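# Place tan bar as upper-left stroke of a six

## Task

Treat the yellow bar halfway between the two arms as the top stroke of a 6, read from where the arms stand. Put a tan bar down lying flat to form the 6's upper-left stroke: it runs lengthwise, its right side touches the left end of the yellow bar, and its far end lines up with the yellow bar's far end. Do not disturb anything else. At the finish the robot must touch no bar.

## Robot and tools

Robot: two arms, left_arm and right_arm, each with six joints and a two-finger gripper. Joint order everywhere (rows, results, refusals) is waist, shoulder, elbow, wrist pitch, wrist yaw, wrist roll, then the gripper opening. The waist is REVERSED on both arms: its sign in your numbers and in results is opposite to the arm's own convention. Stated ranges in rad: waist -2.618 to 3.054 (so -3.054 to 2.618 in your numbers), shoulder 0.000 to 3.142, elbow 0.000 to 3.142, wrist pitch -1.571 to 1.571, wrist yaw -1.571 to 1.571, wrist roll -2.094 to 2.094. A joint's true end may differ from these by up to 0.059 rad either way.

Frames: the scene frame has its origin at table height midway between the nominal bases, +z up, +x out over the table, left_arm on the +y side (arm names do not match image sides). Calibrated bases: left_arm at (-0.041, +0.234, 0) m, quat_wxyz (+1.000, 0, 0, +0.010); right_arm at (+0.023, -0.370, 0) m, quat_wxyz (+1.000, 0, 0, +0.007). Hand positions, orientations, velocities and carried-camera poses are reported in each arm's own base frame; fixed items and the table are in the scene frame. end_effector_position (m) is the point between the finger pads, about 1 cm short of the fingertips; fingers point along gripper +z and close along its y axis. Printed poses may be off by a few cm, worse at long reach.

Row format (shared by execute_actions and move): one flat list of 14 numbers, each in [-1, 1]: left_arm's six joint values then its opening, then right_arm's six joint values then its opening. Joint values are offsets, not poses, measured from the Joint targets in effect when the action (or move) begins, not from the previous row. Scale: 1.0 equals 2.224 rad for waist, shoulder and elbow and 8.485 rad for the three wrist joints. The opening is absolute: +1 fully open, -1 closed. Sending 0 for a joint re-commands its current target; to keep a gripper as is, resend its present command (0 means half open, not unchanged).

execute_actions: actions is a list of actions; each action is up to 15 rows, one per 1/30 s step, and a short action repeats its last row to fill 15 steps. cameras picks which images come back (omit, null or ["all"] for all, [] for none; an unknown name invalidates the call). An empty actions list just reports state. An action is rejected for both arms if it would push a joint more than 0.059 rad outward beyond its range; a badly formed first action, or one failing that check, rejects the whole call. A request beyond a real end is clipped there, and "joint sent to its limit" may appear.

move: target is one 14-number row or a list of up to 15 rows; every row's offsets count from the same starting Joint targets. All joints travel together, so grippers follow curves, and nothing avoids obstacles or the other arm. speed is the peak rad/s of the joint with farthest to go (0.01 to 12.57, default 0.5), one value or one per target. blend (rad) rounds corners between listed targets. opening_speed (at least 0.2 per second on the -1 to +1 scale) ramps the fingers. blocking=false returns after about 0.5 s while the move continues. Finger changes on later targets happen only after arriving and settling. The result adds a move: line such as done, off_target (resting more than 0.035 rad away), moving, held or fault, plus limits=held if steps were withheld. done does not imply no contact.

wait: seconds 0 to 10; arms hold their last command and a running move continues. stop: brakes a running move (needs some room). zoom_image: camera is cam_left_wrist or cam_right_wrist, region [x0, y0, x1, y1] in pixels from the top-left, at most 504 by 504, from the newest image. finished_scene: scene is this scene's number; it cannot be undone, and after it make no other call in the same reply.

Cameras: cam_left_wrist (672x504) and cam_right_wrist (672x504), both wrist-mounted, returned in that order.

Result lines: Joint positions (rad, then pad gap in m, 0.094 open) and Joint velocities ("within noise" when settled); Joint targets, the base for your next offsets; Tool commands; grip_measured (commanded-opening scale, may read up to 2.7 mm wide when empty); grip_effort_nm (motor effort, negative closing, has offset and friction, not pad force); joint torques (offset, noisy, joints 1-3 wrap at ±28 N m); step readings for execute_actions calls; "joint command not followed" when the clearance check altered targets.

Motion limits: each joint target stays within 0.339 rad (big joints) or 2.2 rad (wrists) of its measured angle, and targets implying a hand jump over 200 mm are scaled back, so large moves span several actions. To end a push, command targets back past the measured positions.

Cautions: never let a bar fall or leave the table, and never release a part while it is moving. Avoid fast contacts, slams and hard presses, especially between the two arms or a gripper closing on the other gripper. Keep camera cables clear of objects, fixtures and the table; a cable resting on something counts as touching it. Prolonged loads, stretched poses or pushing at unreachable poses heat motors: MOTOR HOT warns at 75 °C, an OVER-TEMPERATURE FAULT at 90 °C folds that arm for the rest of the scene. To release, command an opening well above grip_measured; grippers squeeze roughly 50 to 64 N per pad. Finish with both grippers clear of every bar.

Each tool is called after "Request:" as name(argument=value, ...) on one line, values as JSON.

## Session

Request:
execute_actions(actions=[], cameras=[])

Scene clock: 0.00 s.
left_arm: end_effector_position=(+0.3853, +0.0222, +0.1099) grip_measured=+1.000 grip_effort_nm=n/a end_effector_quat_wxyz=(+0.609, -0.041, +0.792, -0.013) | right_arm: end_effector_position=(+0.3828, -0.0505, +0.1075) grip_measured=+1.000 grip_effort_nm=n/a end_effector_quat_wxyz=(+0.602, +0.138, +0.775, -0.132)
Joint positions: left_arm=[-0.075 1.496 0.29 0.946 0.044 -0.061 0.094] | right_arm=[-0.069 1.567 0.319 0.98 0.447 0.078 0.094]
Joint velocities: within noise
Joint torques (N m): no reading
Heat: left arm: 34 °C; right arm: 31 °C.
Joint targets: left_arm=[-0.075 1.489 0.297 0.949 0.044 -0.061] | right_arm=[-0.069 1.566 0.322 0.967 0.448 0.078]
Tool commands: left_gripper/opening=+1.0 right_gripper/opening=+1.0
No camera images: "cameras" was empty.

Request:
move(target=[0.1884,0.0769,0.661,-0.2486,-0.0052,-0.0341,0.3,0,0,0,0,0,0,1], speed=1.5)

Scene clock: 7.77 s.
left_arm: end_effector_position=(+0.3801, -0.1348, +0.2453) grip_measured=+0.303 grip_effort_nm=-0.154 end_effector_quat_wxyz=(+0.238, -0.001, +0.967, -0.089) | right_arm: end_effector_position=(+0.3828, -0.0505, +0.1075) grip_measured=+1.000 grip_effort_nm=0.002 end_effector_quat_wxyz=(+0.602, +0.138, +0.775, -0.132)
Joint positions: left_arm=[0.339 1.653 1.743 -1.147 0.009 -0.343 0.061] | right_arm=[-0.069 1.567 0.319 0.98 0.447 0.078 0.094]
Joint velocities: within noise
Joint torques (N m): left_arm=[0.36 -7.43 7.65 1.16 -0.06 -0.07] | right_arm=[0.06 -4.81 5.45 1.27 0.08 -0.04]
Heat: left arm: 35 °C; right arm: 32 °C.
Joint targets: left_arm=[0.343 1.660 1.767 -1.161 -0.001 -0.350] | right_arm=[-0.069 1.566 0.322 0.967 0.448 0.078]
move: done

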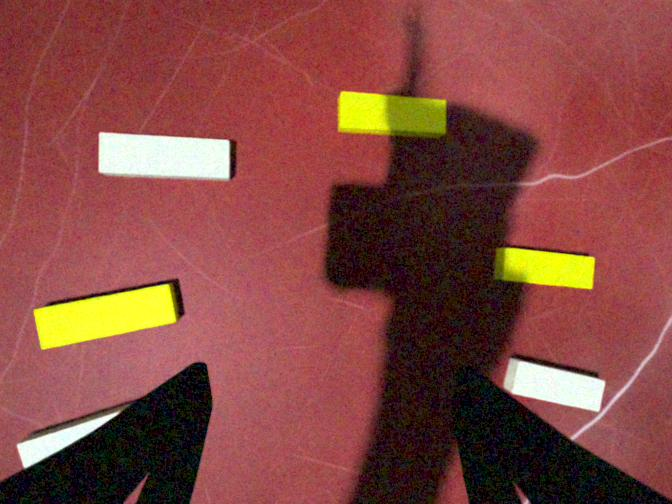

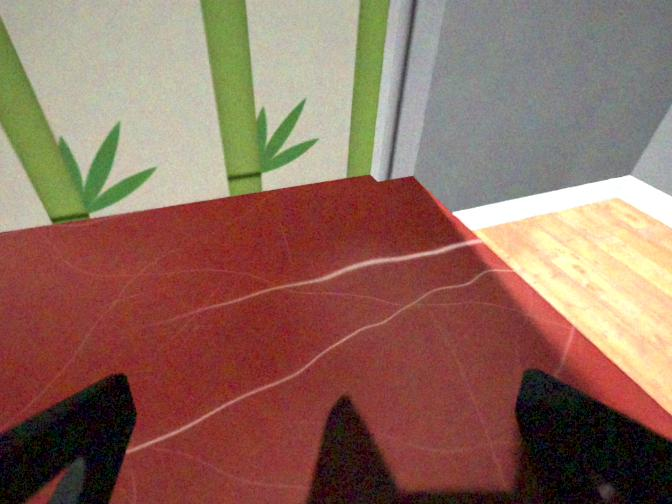

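Request:
move(target=[-0.2125,-0.016,-0.2286,-0.0033,0,0.2074,0.3,0,0,0,0,0,0,1], speed=1.5, cameras=["cam_left_wrist"])

Scene clock: 32.57 s.
left_arm: end_effector_position=(+0.2913, +0.0388, +0.0946) grip_measured=+0.303 grip_effort_nm=-0.159 end_effector_quat_wxyz=(+0.002, +0.595, +0.804, +0.006) | right_arm: end_effector_position=(+0.3828, -0.0505, +0.1075) grip_measured=+1.000 grip_effort_nm=0.002 end_effector_quat_wxyz=(+0.602, +0.138, +0.775, -0.132)
Joint positions: left_arm=[-0.125 1.653 1.267 -1.174 -0.007 1.399 0.061] | right_arm=[-0.069 1.567 0.319 0.98 0.447 0.078 0.094]
Joint velocities: within noise
Joint torques (N m): left_arm=[-0.38 -10.18 4.79 0.12 0.07 0.07] | right_arm=[-0.08 -4.89 5.55 1.31 0.07 -0.05]
Heat: left arm: 36 °C; right arm: 33 °C.
Joint targets: left_arm=[-0.129 1.625 1.259 -1.189 -0.001 1.409] | right_arm=[-0.069 1.566 0.322 0.967 0.448 0.078]
move: done
Images, in order (width x height): cam_left_wrist 672x504.

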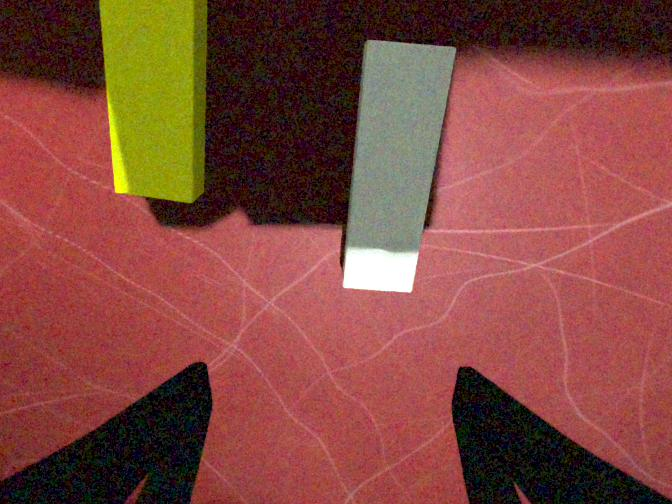

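Request:
move(target=[[0.0139,0,-0.0918,0.024,0,0.004,0.3,0,0,0,0,0,0,1],[0.0139,0.0253,-0.1338,0.0418,0,0.004,0.3,0,0,0,0,0,0,1]], speed=[0.6,0.4], cameras=["cam_left_wrist"])

Scene clock: 54.07 s.
left_arm: end_effector_position=(+0.2739, +0.0305, +0.0169) grip_measured=+0.303 grip_effort_nm=-0.159 end_effector_quat_wxyz=(+0.002, +0.617, +0.787, +0.007) | right_arm: end_effector_position=(+0.3828, -0.0505, +0.1075) grip_measured=+1.000 grip_effort_nm=0.007 end_effector_quat_wxyz=(+0.602, +0.138, +0.775, -0.132)
Joint positions: left_arm=[-0.103 1.675 0.967 -0.851 -0.007 1.434 0.061] | right_arm=[-0.069 1.567 0.319 0.98 0.447 0.078 0.094]
Joint velocities: within noise
Joint torques (N m): left_arm=[0.43 -6.83 4.53 0.46 0.08 0.09] | right_arm=[-0.01 -4.88 5.42 1.28 0.07 -0.09]
Heat: left arm: 36 °C; right arm: 34 °C.
Joint targets: left_arm=[-0.098 1.681 0.961 -0.834 -0.001 1.444] | right_arm=[-0.069 1.566 0.322 0.967 0.448 0.078]
move: done
Images, in order (width x height): cam_left_wrist 672x504.

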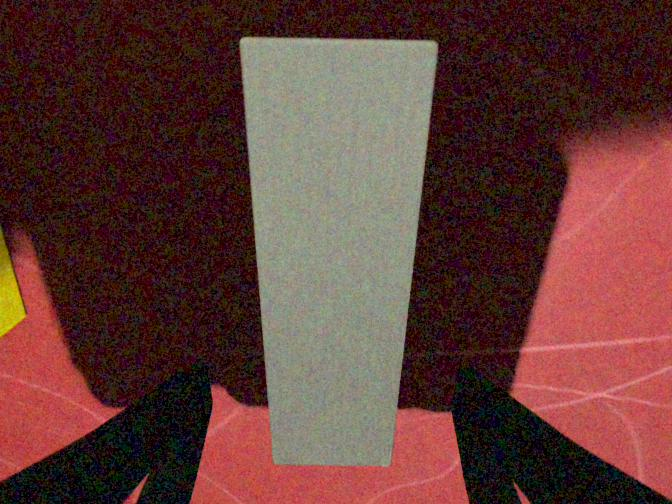

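Request:
move(target=[[0,0,0,0,0,0,-0.6,0,0,0,0,0,0,1],[0,-0.0425,0.0981,-0.0369,0,0,-0.6,0,0,0,0,0,0,1],[0.1587,0.3153,0.5764,-0.0684,0,-0.1975,-0.6,0,0,0,0,0,0,1]], speed=[0.5,0.6,1.2], opening_speed=0.8, cameras=["cam_left_wrist"])

Request:
zoom_image(camera="cam_left_wrist", region=[400, 0, 672, 200])

Scene clock: 82.90 s.
left_arm: end_effector_position=(+0.4491, -0.1172, +0.0732) grip_measured=-0.389 grip_effort_nm=-1.033 end_effector_quat_wxyz=(+0.007, +0.017, +1.000, -0.001) | right_arm: end_effector_position=(+0.3828, -0.0505, +0.1075) grip_measured=+1.000 grip_effort_nm=-0.002 end_effector_quat_wxyz=(+0.602, +0.138, +0.775, -0.132)
Joint positions: left_arm=[0.258 2.371 2.215 -1.401 -0.001 -0.224 0.029] | right_arm=[-0.069 1.567 0.319 0.98 0.447 0.078 0.094]
Joint velocities: within noise
Joint torques (N m): left_arm=[-0.32 -13.19 7.6 0.14 0.03 -0.1] | right_arm=[-0.05 -4.68 5.35 1.31 0.09 -0.03]
Heat: left arm: 35 °C; right arm: 35 °C.
Joint targets: left_arm=[0.255 2.382 2.243 -1.414 -0.001 -0.232] | right_arm=[-0.069 1.566 0.322 0.967 0.448 0.078]
move: done
Images, in order (width x height): cam_left_wrist 672x504.

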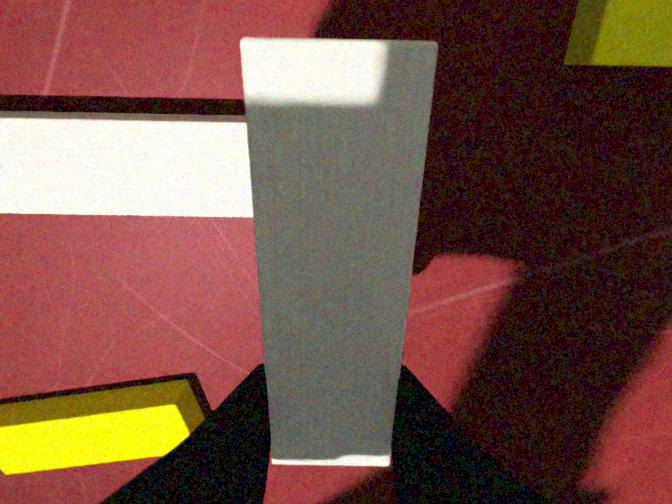

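Scaled by 1.853.

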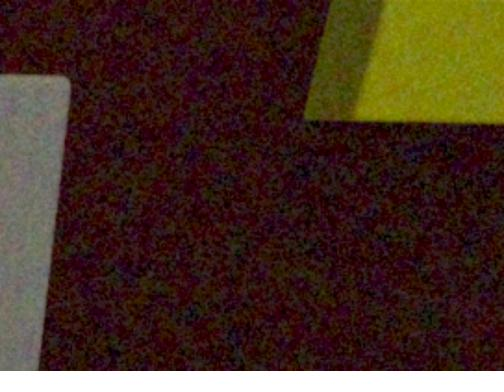

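Request:
move(target=[0.036,0.1193,0.176,-0.015,0,-0.0072,-0.6,0,0,0,0,0,0,1], speed=0.5, cameras=["cam_left_wrist"])

Request:
zoom_image(camera="cam_left_wrist", region=[370, 0, 570, 200])

Scene clock: 97.70 s.
left_arm: end_effector_position=(+0.4741, -0.1631, +0.0505) grip_measured=-0.389 grip_effort_nm=-1.028 end_effector_quat_wxyz=(+0.009, +0.024, +1.000, -0.002) | right_arm: end_effector_position=(+0.3828, -0.0505, +0.1075) grip_measured=+1.000 grip_effort_nm=-0.002 end_effector_quat_wxyz=(+0.602, +0.138, +0.775, -0.132)
Joint positions: left_arm=[0.334 2.633 2.607 -1.527 -0.001 -0.285 0.029] | right_arm=[-0.069 1.567 0.319 0.98 0.447 0.078 0.094]
Joint velocities: within noise
Joint torques (N m): left_arm=[0.01 -14.28 7.46 0.15 0 -0.1] | right_arm=[0.01 -4.83 5.45 1.27 0.09 -0.02]
Heat: left arm: 37 °C; right arm: 36 °C.
Joint targets: left_arm=[0.335 2.648 2.635 -1.542 -0.001 -0.293] | right_arm=[-0.069 1.566 0.322 0.967 0.448 0.078]
move: done
Images, in order (width x height): cam_left_wrist 672x504.

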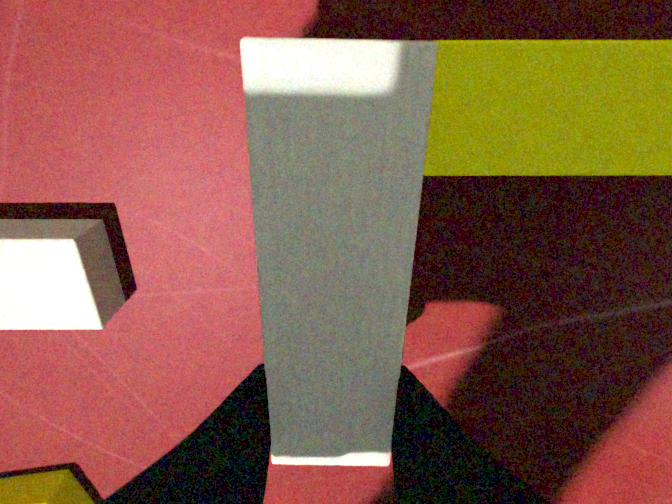

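Scaled by 2.520.

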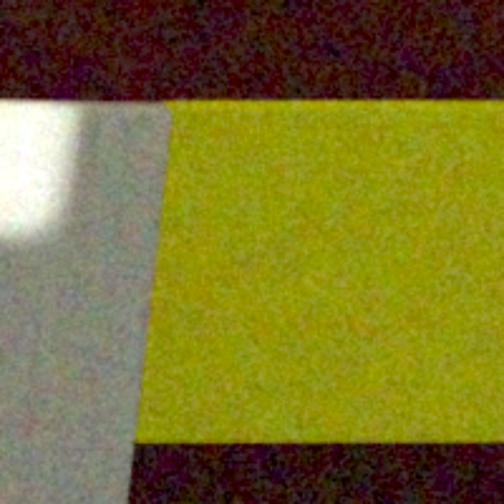

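Request:
move(target=[-0.0072,0,0,0,0,0.0009,-0.6,0,0,0,0,0,0,1], speed=0.2, cameras=["cam_left_wrist"])

Request:
zoom_image(camera="cam_left_wrist", region=[370, 0, 570, 200])

Scene clock: 107.23 s.
left_arm: end_effector_position=(+0.4754, -0.1581, +0.0505) grip_measured=-0.389 grip_effort_nm=-1.033 end_effector_quat_wxyz=(+0.008, +0.019, +1.000, -0.002) | right_arm: end_effector_position=(+0.3828, -0.0505, +0.1075) grip_measured=+1.000 grip_effort_nm=-0.002 end_effector_quat_wxyz=(+0.602, +0.138, +0.775, -0.132)
Joint positions: left_arm=[0.323 2.633 2.607 -1.529 -0.001 -0.285 0.029] | right_arm=[-0.069 1.567 0.319 0.98 0.447 0.078 0.094]
Joint velocities: within noise
Joint torques (N m): left_arm=[-0.4 -14.35 7.42 0.15 0.01 -0.02] | right_arm=[-0.01 -4.85 5.46 1.3 0.1 -0.04]
Heat: left arm: 38 °C; right arm: 36 °C.
Joint targets: left_arm=[0.319 2.648 2.635 -1.542 -0.001 -0.286] | right_arm=[-0.069 1.566 0.322 0.967 0.448 0.078]
move: done
Images, in order (width x height): cam_left_wrist 672x504.

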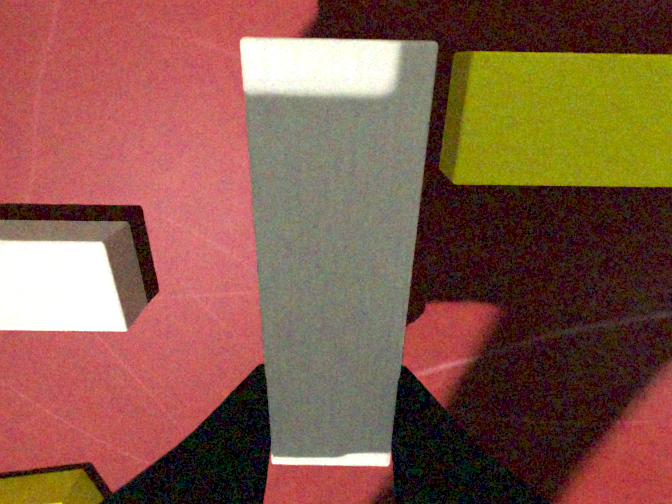

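Scaled by 2.520.

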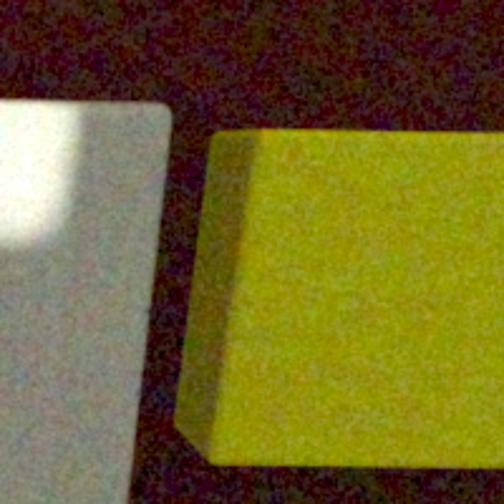

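Request:
move(target=[0,-0.0138,-0.0823,0.0181,0,0,-0.6,0,0,0,0,0,0,1], speed=0.25, cameras=["cam_left_wrist"])

Request:
zoom_image(camera="cam_left_wrist", region=[370, 20, 570, 270])

Scene clock: 119.60 s.
left_arm: end_effector_position=(+0.4697, -0.1562, +0.0200) grip_measured=-0.389 grip_effort_nm=-1.028 end_effector_quat_wxyz=(-0.011, +0.019, +1.000, +0.004) | right_arm: end_effector_position=(+0.3828, -0.0505, +0.1075) grip_measured=+1.000 grip_effort_nm=0.007 end_effector_quat_wxyz=(+0.602, +0.138, +0.775, -0.132)
Joint positions: left_arm=[0.323 2.626 2.473 -1.44 0 -0.285 0.029] | right_arm=[-0.069 1.567 0.319 0.98 0.447 0.078 0.094]
Joint velocities: within noise
Joint torques (N m): left_arm=[-0.46 -16.47 3.88 0.81 0.01 -0.04] | right_arm=[-0.06 -4.86 5.37 1.28 0.04 -0.03]
Heat: left arm: 39 °C; right arm: 37 °C.
Joint targets: left_arm=[0.319 2.617 2.452 -1.388 -0.001 -0.286] | right_arm=[-0.069 1.566 0.322 0.967 0.448 0.078]
move: off_target (left_arm); left_arm: the wrist pitch is farthest, 0.052 rad from its target
Images, in order (width x height): cam_left_wrist 672x504.

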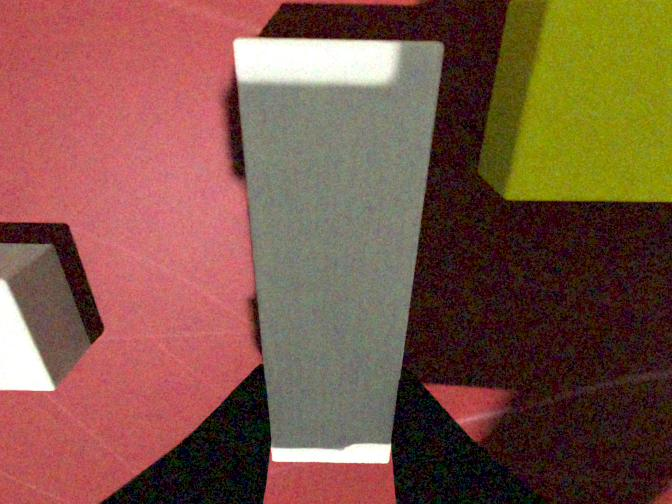

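Scaled by 2.016.

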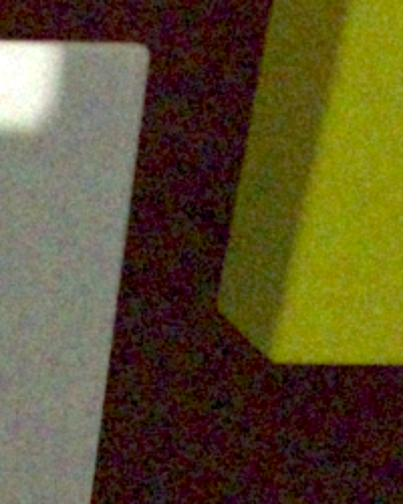

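Request:
move(target=[0,-0.0148,-0.0085,0.0002,0,0,-0.6,0,0,0,0,0,0,1], speed=0.1, cameras=["cam_left_wrist"])

Request:
zoom_image(camera="cam_left_wrist", region=[370, 0, 570, 250])

Scene clock: 128.57 s.
left_arm: end_effector_position=(+0.4698, -0.1563, +0.0208) grip_measured=-0.389 grip_effort_nm=-1.028 end_effector_quat_wxyz=(-0.008, +0.019, +1.000, +0.003) | right_arm: end_effector_position=(+0.3828, -0.0505, +0.1075) grip_measured=+1.000 grip_effort_nm=-0.002 end_effector_quat_wxyz=(+0.602, +0.138, +0.775, -0.132)
Joint positions: left_arm=[0.323 2.612 2.448 -1.423 0 -0.285 0.029] | right_arm=[-0.069 1.567 0.319 0.98 0.447 0.078 0.094]
Joint velocities: within noise
Joint torques (N m): left_arm=[-0.47 -18.11 4.26 0.65 0.02 0] | right_arm=[0.01 -4.81 5.35 1.32 0.07 -0.03]
Heat: left arm: 42 °C; right arm: 37 °C.
Joint targets: left_arm=[0.319 2.584 2.433 -1.386 -0.001 -0.286] | right_arm=[-0.069 1.566 0.322 0.967 0.448 0.078]
move: off_target (left_arm); left_arm: the wrist pitch is farthest, 0.037 rad from its target
Images, in order (width x height): cam_left_wrist 672x504.

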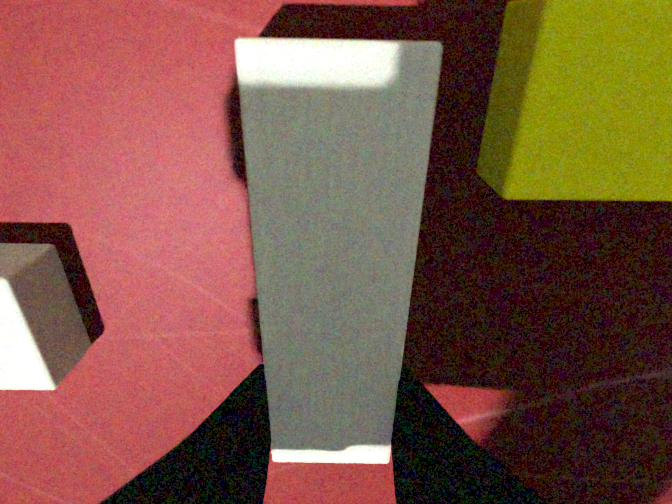

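Scaled by 2.016.

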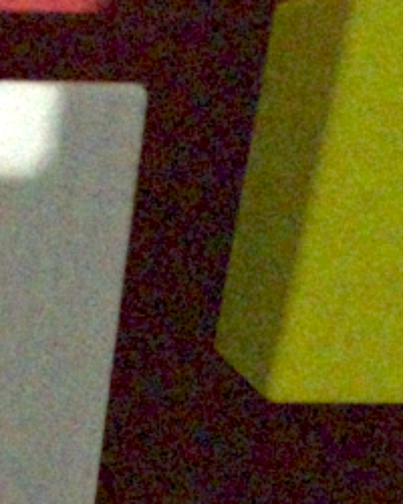

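Request:
move(target=[0,0.0072,0.0202,-0.0038,0,0,-0.6,0,0,0,0,0,0,1], speed=0.1, cameras=["cam_left_wrist"])

Request:
zoom_image(camera="cam_left_wrist", region=[370, 0, 570, 250])

Scene clock: 133.77 s.
left_arm: end_effector_position=(+0.4713, -0.1568, +0.0224) grip_measured=-0.389 grip_effort_nm=-1.033 end_effector_quat_wxyz=(-0.004, +0.019, +1.000, +0.001) | right_arm: end_effector_position=(+0.3828, -0.0505, +0.1075) grip_measured=+1.000 grip_effort_nm=-0.002 end_effector_quat_wxyz=(+0.602, +0.138, +0.775, -0.132)
Joint positions: left_arm=[0.323 2.612 2.455 -1.423 0 -0.285 0.029] | right_arm=[-0.069 1.567 0.319 0.98 0.447 0.078 0.094]
Joint velocities: within noise
Joint torques (N m): left_arm=[-0.42 -16.61 7.12 0.29 0.01 -0.02] | right_arm=[-0.08 -4.9 5.39 1.31 0.09 -0.03]
Heat: left arm: 41 °C; right arm: 37 °C.
Joint targets: left_arm=[0.319 2.600 2.478 -1.419 -0.001 -0.286] | right_arm=[-0.069 1.566 0.322 0.967 0.448 0.078]
move: done
Images, in order (width x height): cam_left_wrist 672x504.

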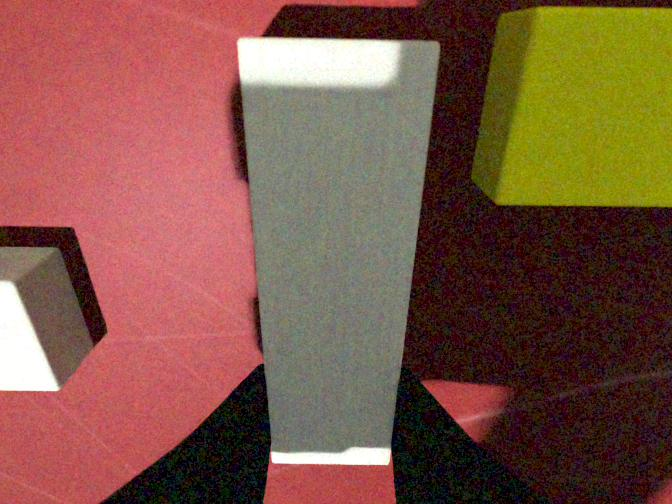

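Scaled by 2.016.

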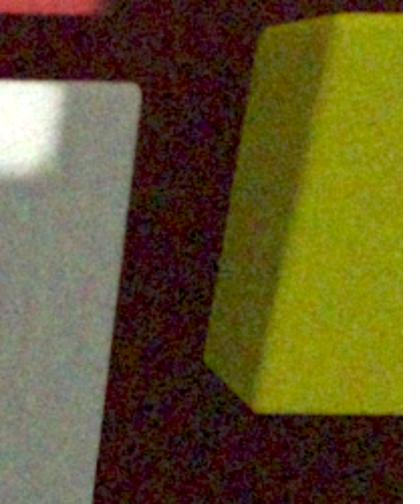

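Request:
move(target=[0,0,0.006,0.0023,0,0,-0.6,0,0,0,0,0,0,1], speed=0.1, cameras=["cam_left_wrist"])

Request:
zoom_image(camera="cam_left_wrist", region=[370, 0, 570, 250])

Scene clock: 137.97 s.
left_arm: end_effector_position=(+0.4734, -0.1575, +0.0245) grip_measured=-0.389 grip_effort_nm=-1.038 end_effector_quat_wxyz=(+0.000, +0.019, +1.000, +0.000) | right_arm: end_effector_position=(+0.3828, -0.0505, +0.1075) grip_measured=+1.000 grip_effort_nm=0.002 end_effector_quat_wxyz=(+0.602, +0.138, +0.775, -0.132)
Joint positions: left_arm=[0.323 2.612 2.463 -1.422 0 -0.285 0.029] | right_arm=[-0.069 1.567 0.319 0.98 0.447 0.078 0.094]
Joint velocities: within noise
Joint torques (N m): left_arm=[-0.47 -16.59 7.53 0.52 0.02 -0.02] | right_arm=[0.09 -4.81 5.3 1.26 0.06 -0.04]
Heat: left arm: 41 °C; right arm: 37 °C.
Joint targets: left_arm=[0.319 2.600 2.491 -1.399 -0.001 -0.286] | right_arm=[-0.069 1.566 0.322 0.967 0.448 0.078]
move: done
Images, in order (width x height): cam_left_wrist 672x504.

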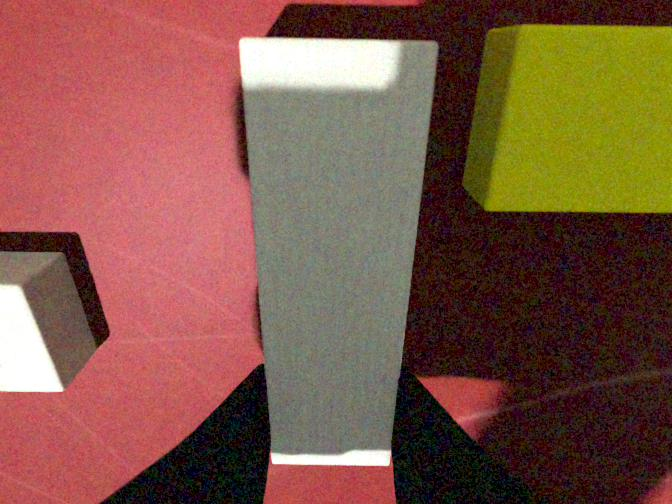

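Scaled by 2.016.

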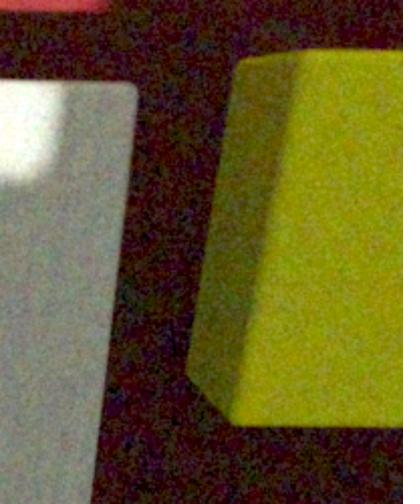

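Request:
move(target=[0.0099,0,0.0058,0.0012,0,-0.0044,-0.6,0,0,0,0,0,0,1], speed=0.1, cameras=["cam_left_wrist"])

Request:
zoom_image(camera="cam_left_wrist", region=[370, 0, 570, 250])

Scene clock: 149.60 s.
left_arm: end_effector_position=(+0.4763, -0.1654, +0.0277) grip_measured=-0.389 grip_effort_nm=-1.028 end_effector_quat_wxyz=(+0.011, +0.011, +1.000, -0.004) | right_arm: end_effector_position=(+0.3828, -0.0505, +0.1075) grip_measured=+1.000 grip_effort_nm=0.002 end_effector_quat_wxyz=(+0.602, +0.138, +0.775, -0.132)
Joint positions: left_arm=[0.336 2.612 2.476 -1.412 0 -0.314 0.029] | right_arm=[-0.069 1.567 0.319 0.98 0.447 0.078 0.094]
Joint velocities: within noise
Joint torques (N m): left_arm=[0.29 -16.76 7.54 0.59 0.01 -0.11] | right_arm=[-0.1 -4.79 5.38 1.26 0.07 -0.04]
Heat: left arm: 41 °C; right arm: 37 °C.
Joint targets: left_arm=[0.341 2.600 2.504 -1.389 -0.001 -0.323] | right_arm=[-0.069 1.566 0.322 0.967 0.448 0.078]
move: done
Images, in order (width x height): cam_left_wrist 672x504.

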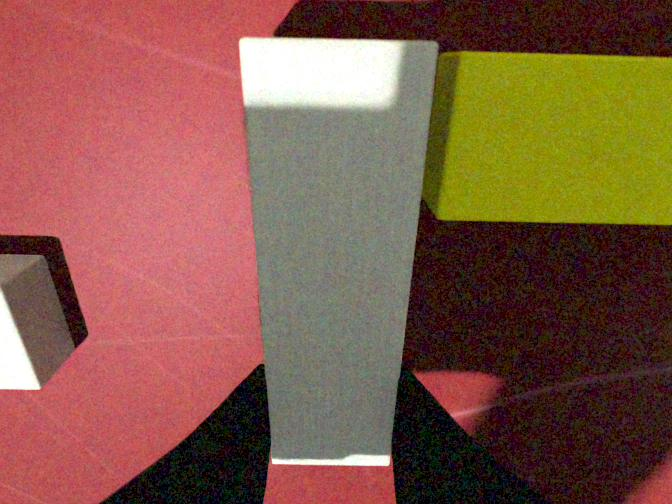

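Scaled by 2.016.

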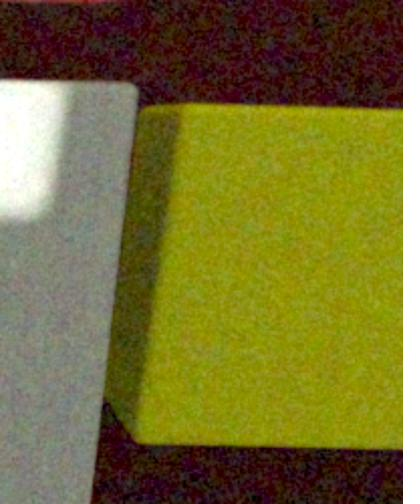

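Request:
move(target=[0.0027,0,-0.0027,0,0,-0.0007,-0.6,0,0,0,0,0,0,1], speed=0.1, cameras=["cam_left_wrist"])

Request:
zoom_image(camera="cam_left_wrist", region=[370, 0, 570, 250])

Scene clock: 156.80 s.
left_arm: end_effector_position=(+0.4759, -0.1673, +0.0277) grip_measured=-0.389 grip_effort_nm=-1.033 end_effector_quat_wxyz=(+0.011, +0.010, +1.000, -0.004) | right_arm: end_effector_position=(+0.3828, -0.0505, +0.1075) grip_measured=+1.000 grip_effort_nm=0.007 end_effector_quat_wxyz=(+0.602, +0.138, +0.775, -0.132)
Joint positions: left_arm=[0.34 2.612 2.476 -1.411 0 -0.32 0.029] | right_arm=[-0.069 1.567 0.319 0.98 0.447 0.078 0.094]
Joint velocities: within noise
Joint torques (N m): left_arm=[0.57 -16.64 7.1 0.57 0.01 -0.09] | right_arm=[-0.01 -4.75 5.46 1.29 0.08 -0.04]
Heat: left arm: 40 °C; right arm: 38 °C.
Joint targets: left_arm=[0.347 2.600 2.498 -1.389 -0.001 -0.329] | right_arm=[-0.069 1.566 0.322 0.967 0.448 0.078]
move: done
Images, in order (width x height): cam_left_wrist 672x504.

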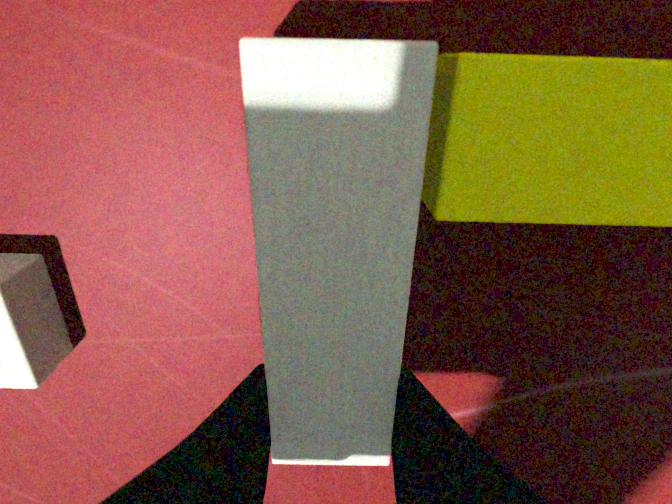

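Scaled by 2.016.

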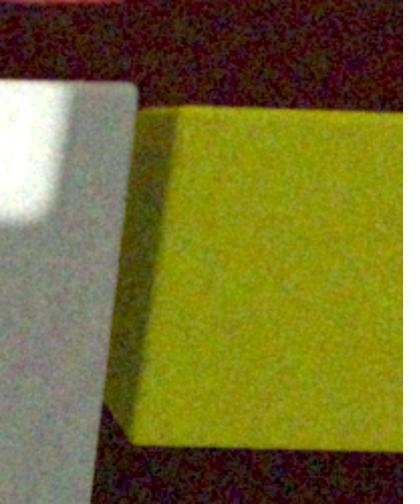

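Request:
move(target=[0.0022,0,0,0,0,-0.0005,-0.6,0,0,0,0,0,0,1], speed=0.1, cameras=["cam_left_wrist"])

Request:
zoom_image(camera="cam_left_wrist", region=[370, 0, 570, 250])

Scene clock: 178.03 s.
left_arm: end_effector_position=(+0.4751, -0.1696, +0.0277) grip_measured=-0.389 grip_effort_nm=-1.033 end_effector_quat_wxyz=(+0.011, +0.010, +1.000, -0.004) | right_arm: end_effector_position=(+0.3828, -0.0505, +0.1075) grip_measured=+1.000 grip_effort_nm=0.002 end_effector_quat_wxyz=(+0.602, +0.138, +0.775, -0.132)
Joint positions: left_arm=[0.345 2.612 2.476 -1.411 0 -0.325 0.029] | right_arm=[-0.069 1.567 0.319 0.98 0.447 0.078 0.094]
Joint velocities: within noise
Joint torques (N m): left_arm=[0.61 -16.72 7.13 0.56 0.02 -0.11] | right_arm=[-0.01 -4.75 5.42 1.28 0.08 -0.04]
Heat: left arm: 40 °C; right arm: 38 °C.
Joint targets: left_arm=[0.352 2.600 2.498 -1.389 -0.001 -0.333] | right_arm=[-0.069 1.566 0.322 0.967 0.448 0.078]
move: done
Images, in order (width x height): cam_left_wrist 672x504.

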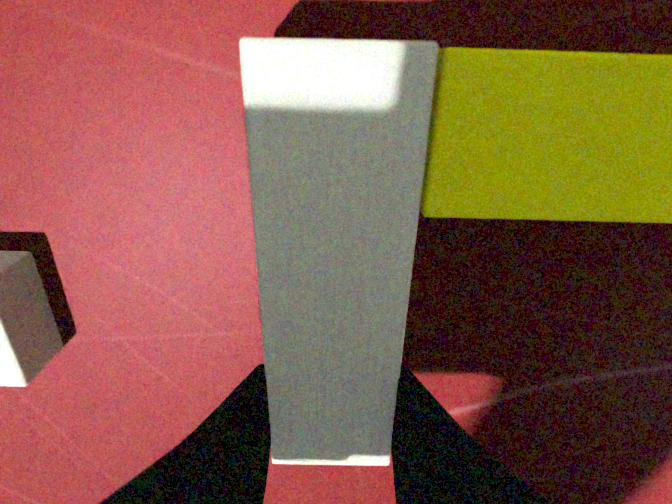

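Scaled by 2.016.

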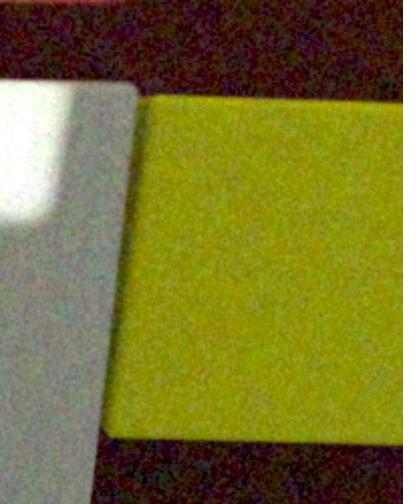

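Request:
move(target=[0.0011,0.0126,0.0049,-0.0005,0,-0.0002,-0.6,0,0,0,0,0,0,1], speed=0.1, cameras=["cam_left_wrist"])

Request:
zoom_image(camera="cam_left_wrist", region=[370, 0, 570, 250])

Scene clock: 194.43 s.
left_arm: end_effector_position=(+0.4762, -0.1704, +0.0290) grip_measured=-0.389 grip_effort_nm=-1.033 end_effector_quat_wxyz=(+0.014, +0.009, +1.000, -0.005) | right_arm: end_effector_position=(+0.3828, -0.0505, +0.1075) grip_measured=+1.000 grip_effort_nm=0.012 end_effector_quat_wxyz=(+0.602, +0.138, +0.775, -0.132)
Joint positions: left_arm=[0.346 2.612 2.481 -1.41 0 -0.327 0.029] | right_arm=[-0.069 1.567 0.319 0.98 0.447 0.078 0.094]
Joint velocities: within noise
Joint torques (N m): left_arm=[0.76 -14.28 7.56 0.5 0.01 -0.09] | right_arm=[-0.06 -4.83 5.35 1.3 0.07 -0.04]
Heat: left arm: 41 °C; right arm: 38 °C.
Joint targets: left_arm=[0.354 2.628 2.509 -1.393 -0.001 -0.335] | right_arm=[-0.069 1.566 0.322 0.967 0.448 0.078]
move: done
Images, in order (width x height): cam_left_wrist 672x504.

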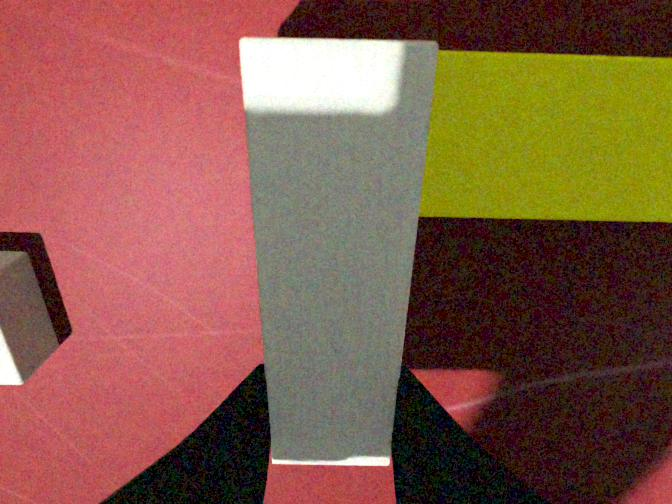

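Scaled by 2.016.

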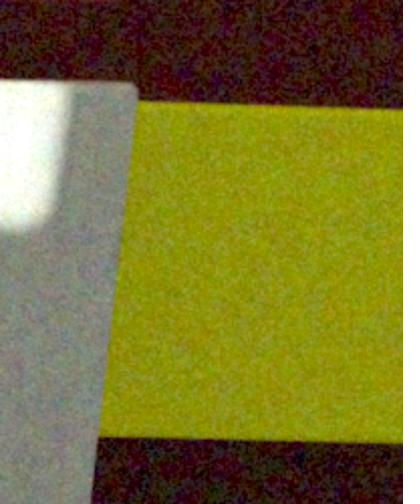

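Request:
move(target=[0,0.0058,0,0,0,0,-0.6,0,0,0,0,0,0,1], speed=0.05, cameras=["cam_left_wrist"])

Request:
zoom_image(camera="cam_left_wrist", region=[370, 0, 570, 250])

Scene clock: 207.97 s.
left_arm: end_effector_position=(+0.4748, -0.1708, +0.0231) grip_measured=-0.389 grip_effort_nm=-1.033 end_effector_quat_wxyz=(+0.008, +0.010, +1.000, -0.003) | right_arm: end_effector_position=(+0.3828, -0.0505, +0.1075) grip_measured=+1.000 grip_effort_nm=0.007 end_effector_quat_wxyz=(+0.602, +0.138, +0.775, -0.132)
Joint positions: left_arm=[0.347 2.624 2.481 -1.41 0 -0.327 0.029] | right_arm=[-0.069 1.567 0.319 0.98 0.447 0.078 0.094]
Joint velocities: within noise
Joint torques (N m): left_arm=[0.57 -14.28 7.61 0.48 0.02 -0.09] | right_arm=[-0.08 -4.77 5.41 1.28 0.08 -0.02]
Heat: left arm: 40 °C; right arm: 39 °C.
Joint targets: left_arm=[0.354 2.641 2.509 -1.393 -0.001 -0.335] | right_arm=[-0.069 1.566 0.322 0.967 0.448 0.078]
move: done
Images, in order (width x height): cam_left_wrist 672x504.

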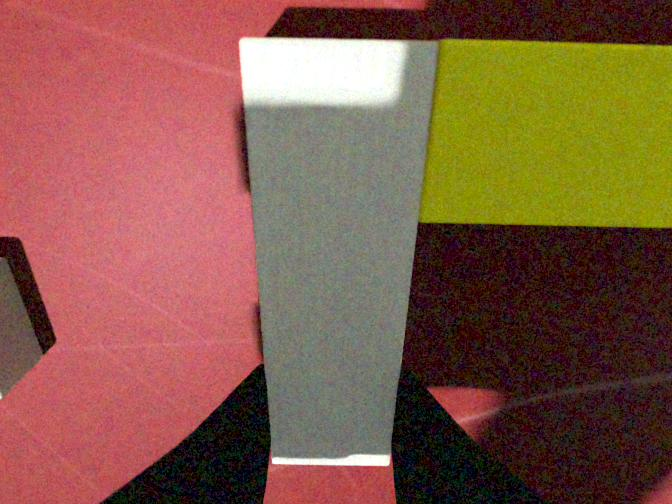

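Scaled by 2.016.

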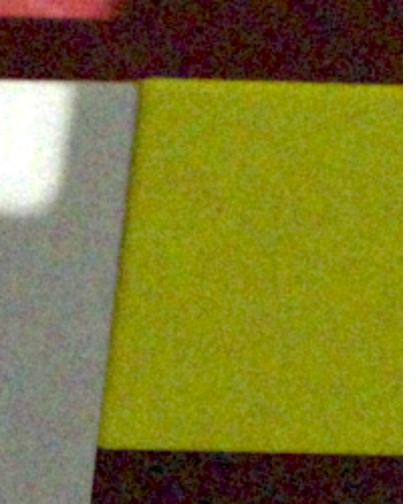

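Request:
move(target=[0.0005,0.0014,0,0,0,-0.0001,-0.6,0,0,0,0,0,0,1], speed=0.05, cameras=["cam_left_wrist"])

Request:
zoom_image(camera="cam_left_wrist", region=[370, 0, 570, 250])

Scene clock: 213.80 s.
left_arm: end_effector_position=(+0.4748, -0.1708, +0.0231) grip_measured=-0.389 grip_effort_nm=-1.033 end_effector_quat_wxyz=(+0.008, +0.010, +1.000, -0.003) | right_arm: end_effector_position=(+0.3828, -0.0505, +0.1075) grip_measured=+1.000 grip_effort_nm=0.002 end_effector_quat_wxyz=(+0.602, +0.138, +0.775, -0.132)
Joint positions: left_arm=[0.347 2.624 2.481 -1.41 0 -0.328 0.029] | right_arm=[-0.069 1.567 0.319 0.98 0.447 0.078 0.094]
Joint velocities: within noise
Joint torques (N m): left_arm=[0.66 -13.98 7.57 0.49 0 -0.11] | right_arm=[-0.09 -4.81 5.34 1.28 0.1 -0.05]
Heat: left arm: 41 °C; right arm: 39 °C.
Joint targets: left_arm=[0.355 2.644 2.509 -1.393 -0.001 -0.336] | right_arm=[-0.069 1.566 0.322 0.967 0.448 0.078]
move: done
Images, in order (width x height): cam_left_wrist 672x504.

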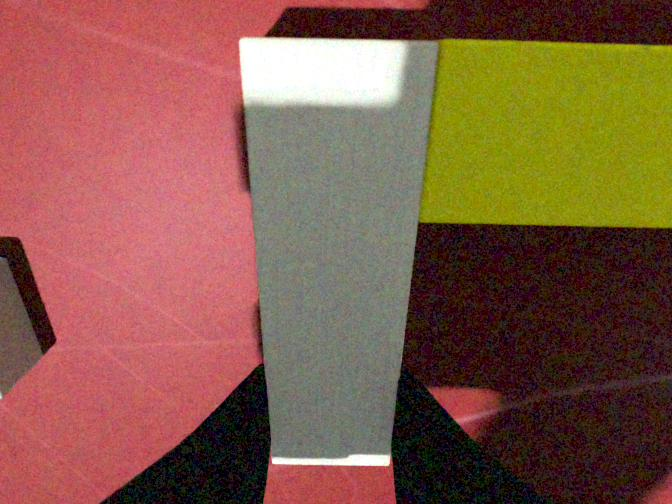

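Scaled by 2.016.

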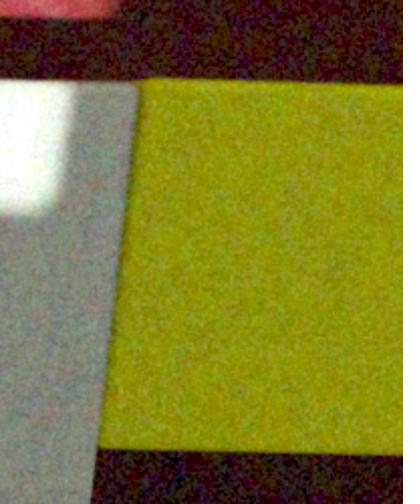

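Request:
move(target=[[-0.002,0.0013,0,0,0,0.0005,-0.6,0,0,0,0,0,0,1],[-0.002,0.0013,0,0,0,0.0005,-0.1,0,0,0,0,0,0,1]], speed=0.05, opening_speed=0.5, cameras=["cam_left_wrist"])

Request:
zoom_image(camera="cam_left_wrist", region=[330, 0, 530, 250])

Scene clock: 221.97 s.
left_arm: end_effector_position=(+0.4746, -0.1707, +0.0218) grip_measured=-0.103 grip_effort_nm=0.149 end_effector_quat_wxyz=(+0.007, +0.010, +1.000, -0.002) | right_arm: end_effector_position=(+0.3828, -0.0505, +0.1075) grip_measured=+1.000 grip_effort_nm=0.002 end_effector_quat_wxyz=(+0.602, +0.138, +0.775, -0.132)
Joint positions: left_arm=[0.347 2.627 2.481 -1.41 0 -0.328 0.042] | right_arm=[-0.069 1.567 0.319 0.98 0.447 0.078 0.094]
Joint velocities: within noise
Joint torques (N m): left_arm=[0.29 -14 7.51 0.48 0.01 -0.06] | right_arm=[-0.01 -4.79 5.44 1.3 0.09 -0.03]
Heat: left arm: 42 °C; right arm: 39 °C.
Joint targets: left_arm=[0.351 2.647 2.509 -1.393 -0.001 -0.332] | right_arm=[-0.069 1.566 0.322 0.967 0.448 0.078]
move: done
Images, in order (width x height): cam_left_wrist 672x504.

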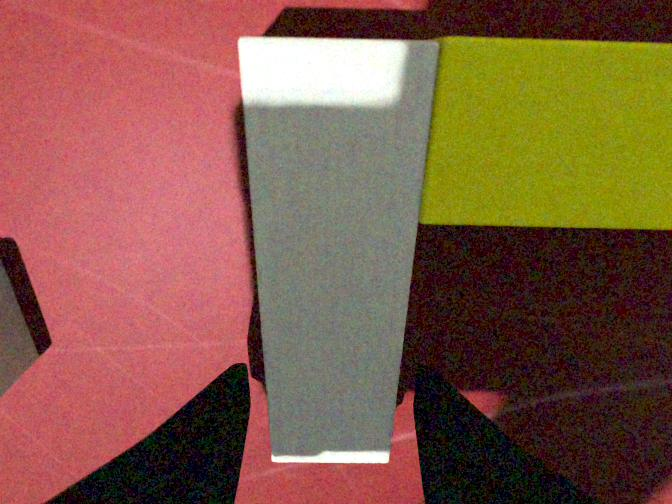

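Scaled by 2.016.

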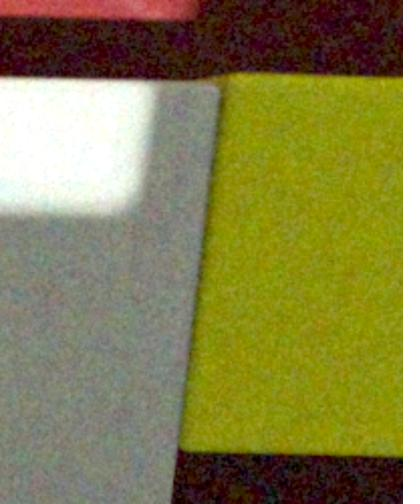

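Request:
move(target=[[0,0.0166,0.0769,-0.0173,0,0,-0.1,0,0,0,0,0,0,1],[0,-0.4438,-0.3336,0.0275,0,0,-0.1,0,0,0,0,0,0,1]], speed=[0.4,1.2], cameras=["cam_left_wrist"])

Request:
zoom_image(camera="cam_left_wrist", region=[260, 60, 480, 240])

Scene clock: 236.43 s.
left_arm: end_effector_position=(+0.3786, -0.1359, +0.2452) grip_measured=-0.103 grip_effort_nm=0.149 end_effector_quat_wxyz=(+0.229, +0.009, +0.970, -0.080) | right_arm: end_effector_position=(+0.3828, -0.0505, +0.1075) grip_measured=+1.000 grip_effort_nm=0.007 end_effector_quat_wxyz=(+0.602, +0.138, +0.775, -0.132)
Joint positions: left_arm=[0.347 1.672 1.776 -1.184 0 -0.328 0.042] | right_arm=[-0.069 1.567 0.319 0.98 0.447 0.078 0.094]
Joint velocities: within noise
Joint torques (N m): left_arm=[0.34 -9.35 5.08 1.48 0.02 -0.04] | right_arm=[-0.03 -4.82 5.45 1.29 0.09 -0.02]
Heat: left arm: 42 °C; right arm: 39 °C.
Joint targets: left_arm=[0.351 1.660 1.767 -1.160 -0.001 -0.332] | right_arm=[-0.069 1.566 0.322 0.967 0.448 0.078]
move: done
Images, in order (width x height): cam_left_wrist 672x504.

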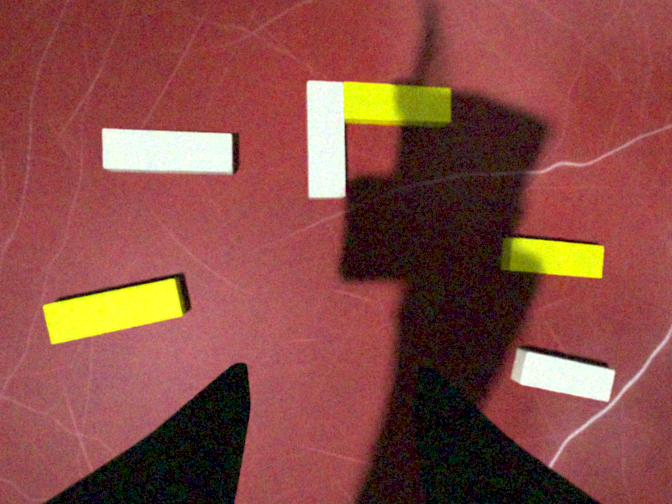

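Scaled by 2.291.

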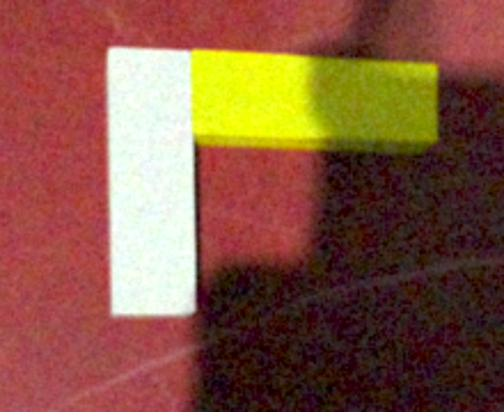

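Request:
finished_scene(scene=2)

The scene is finished: the task was done.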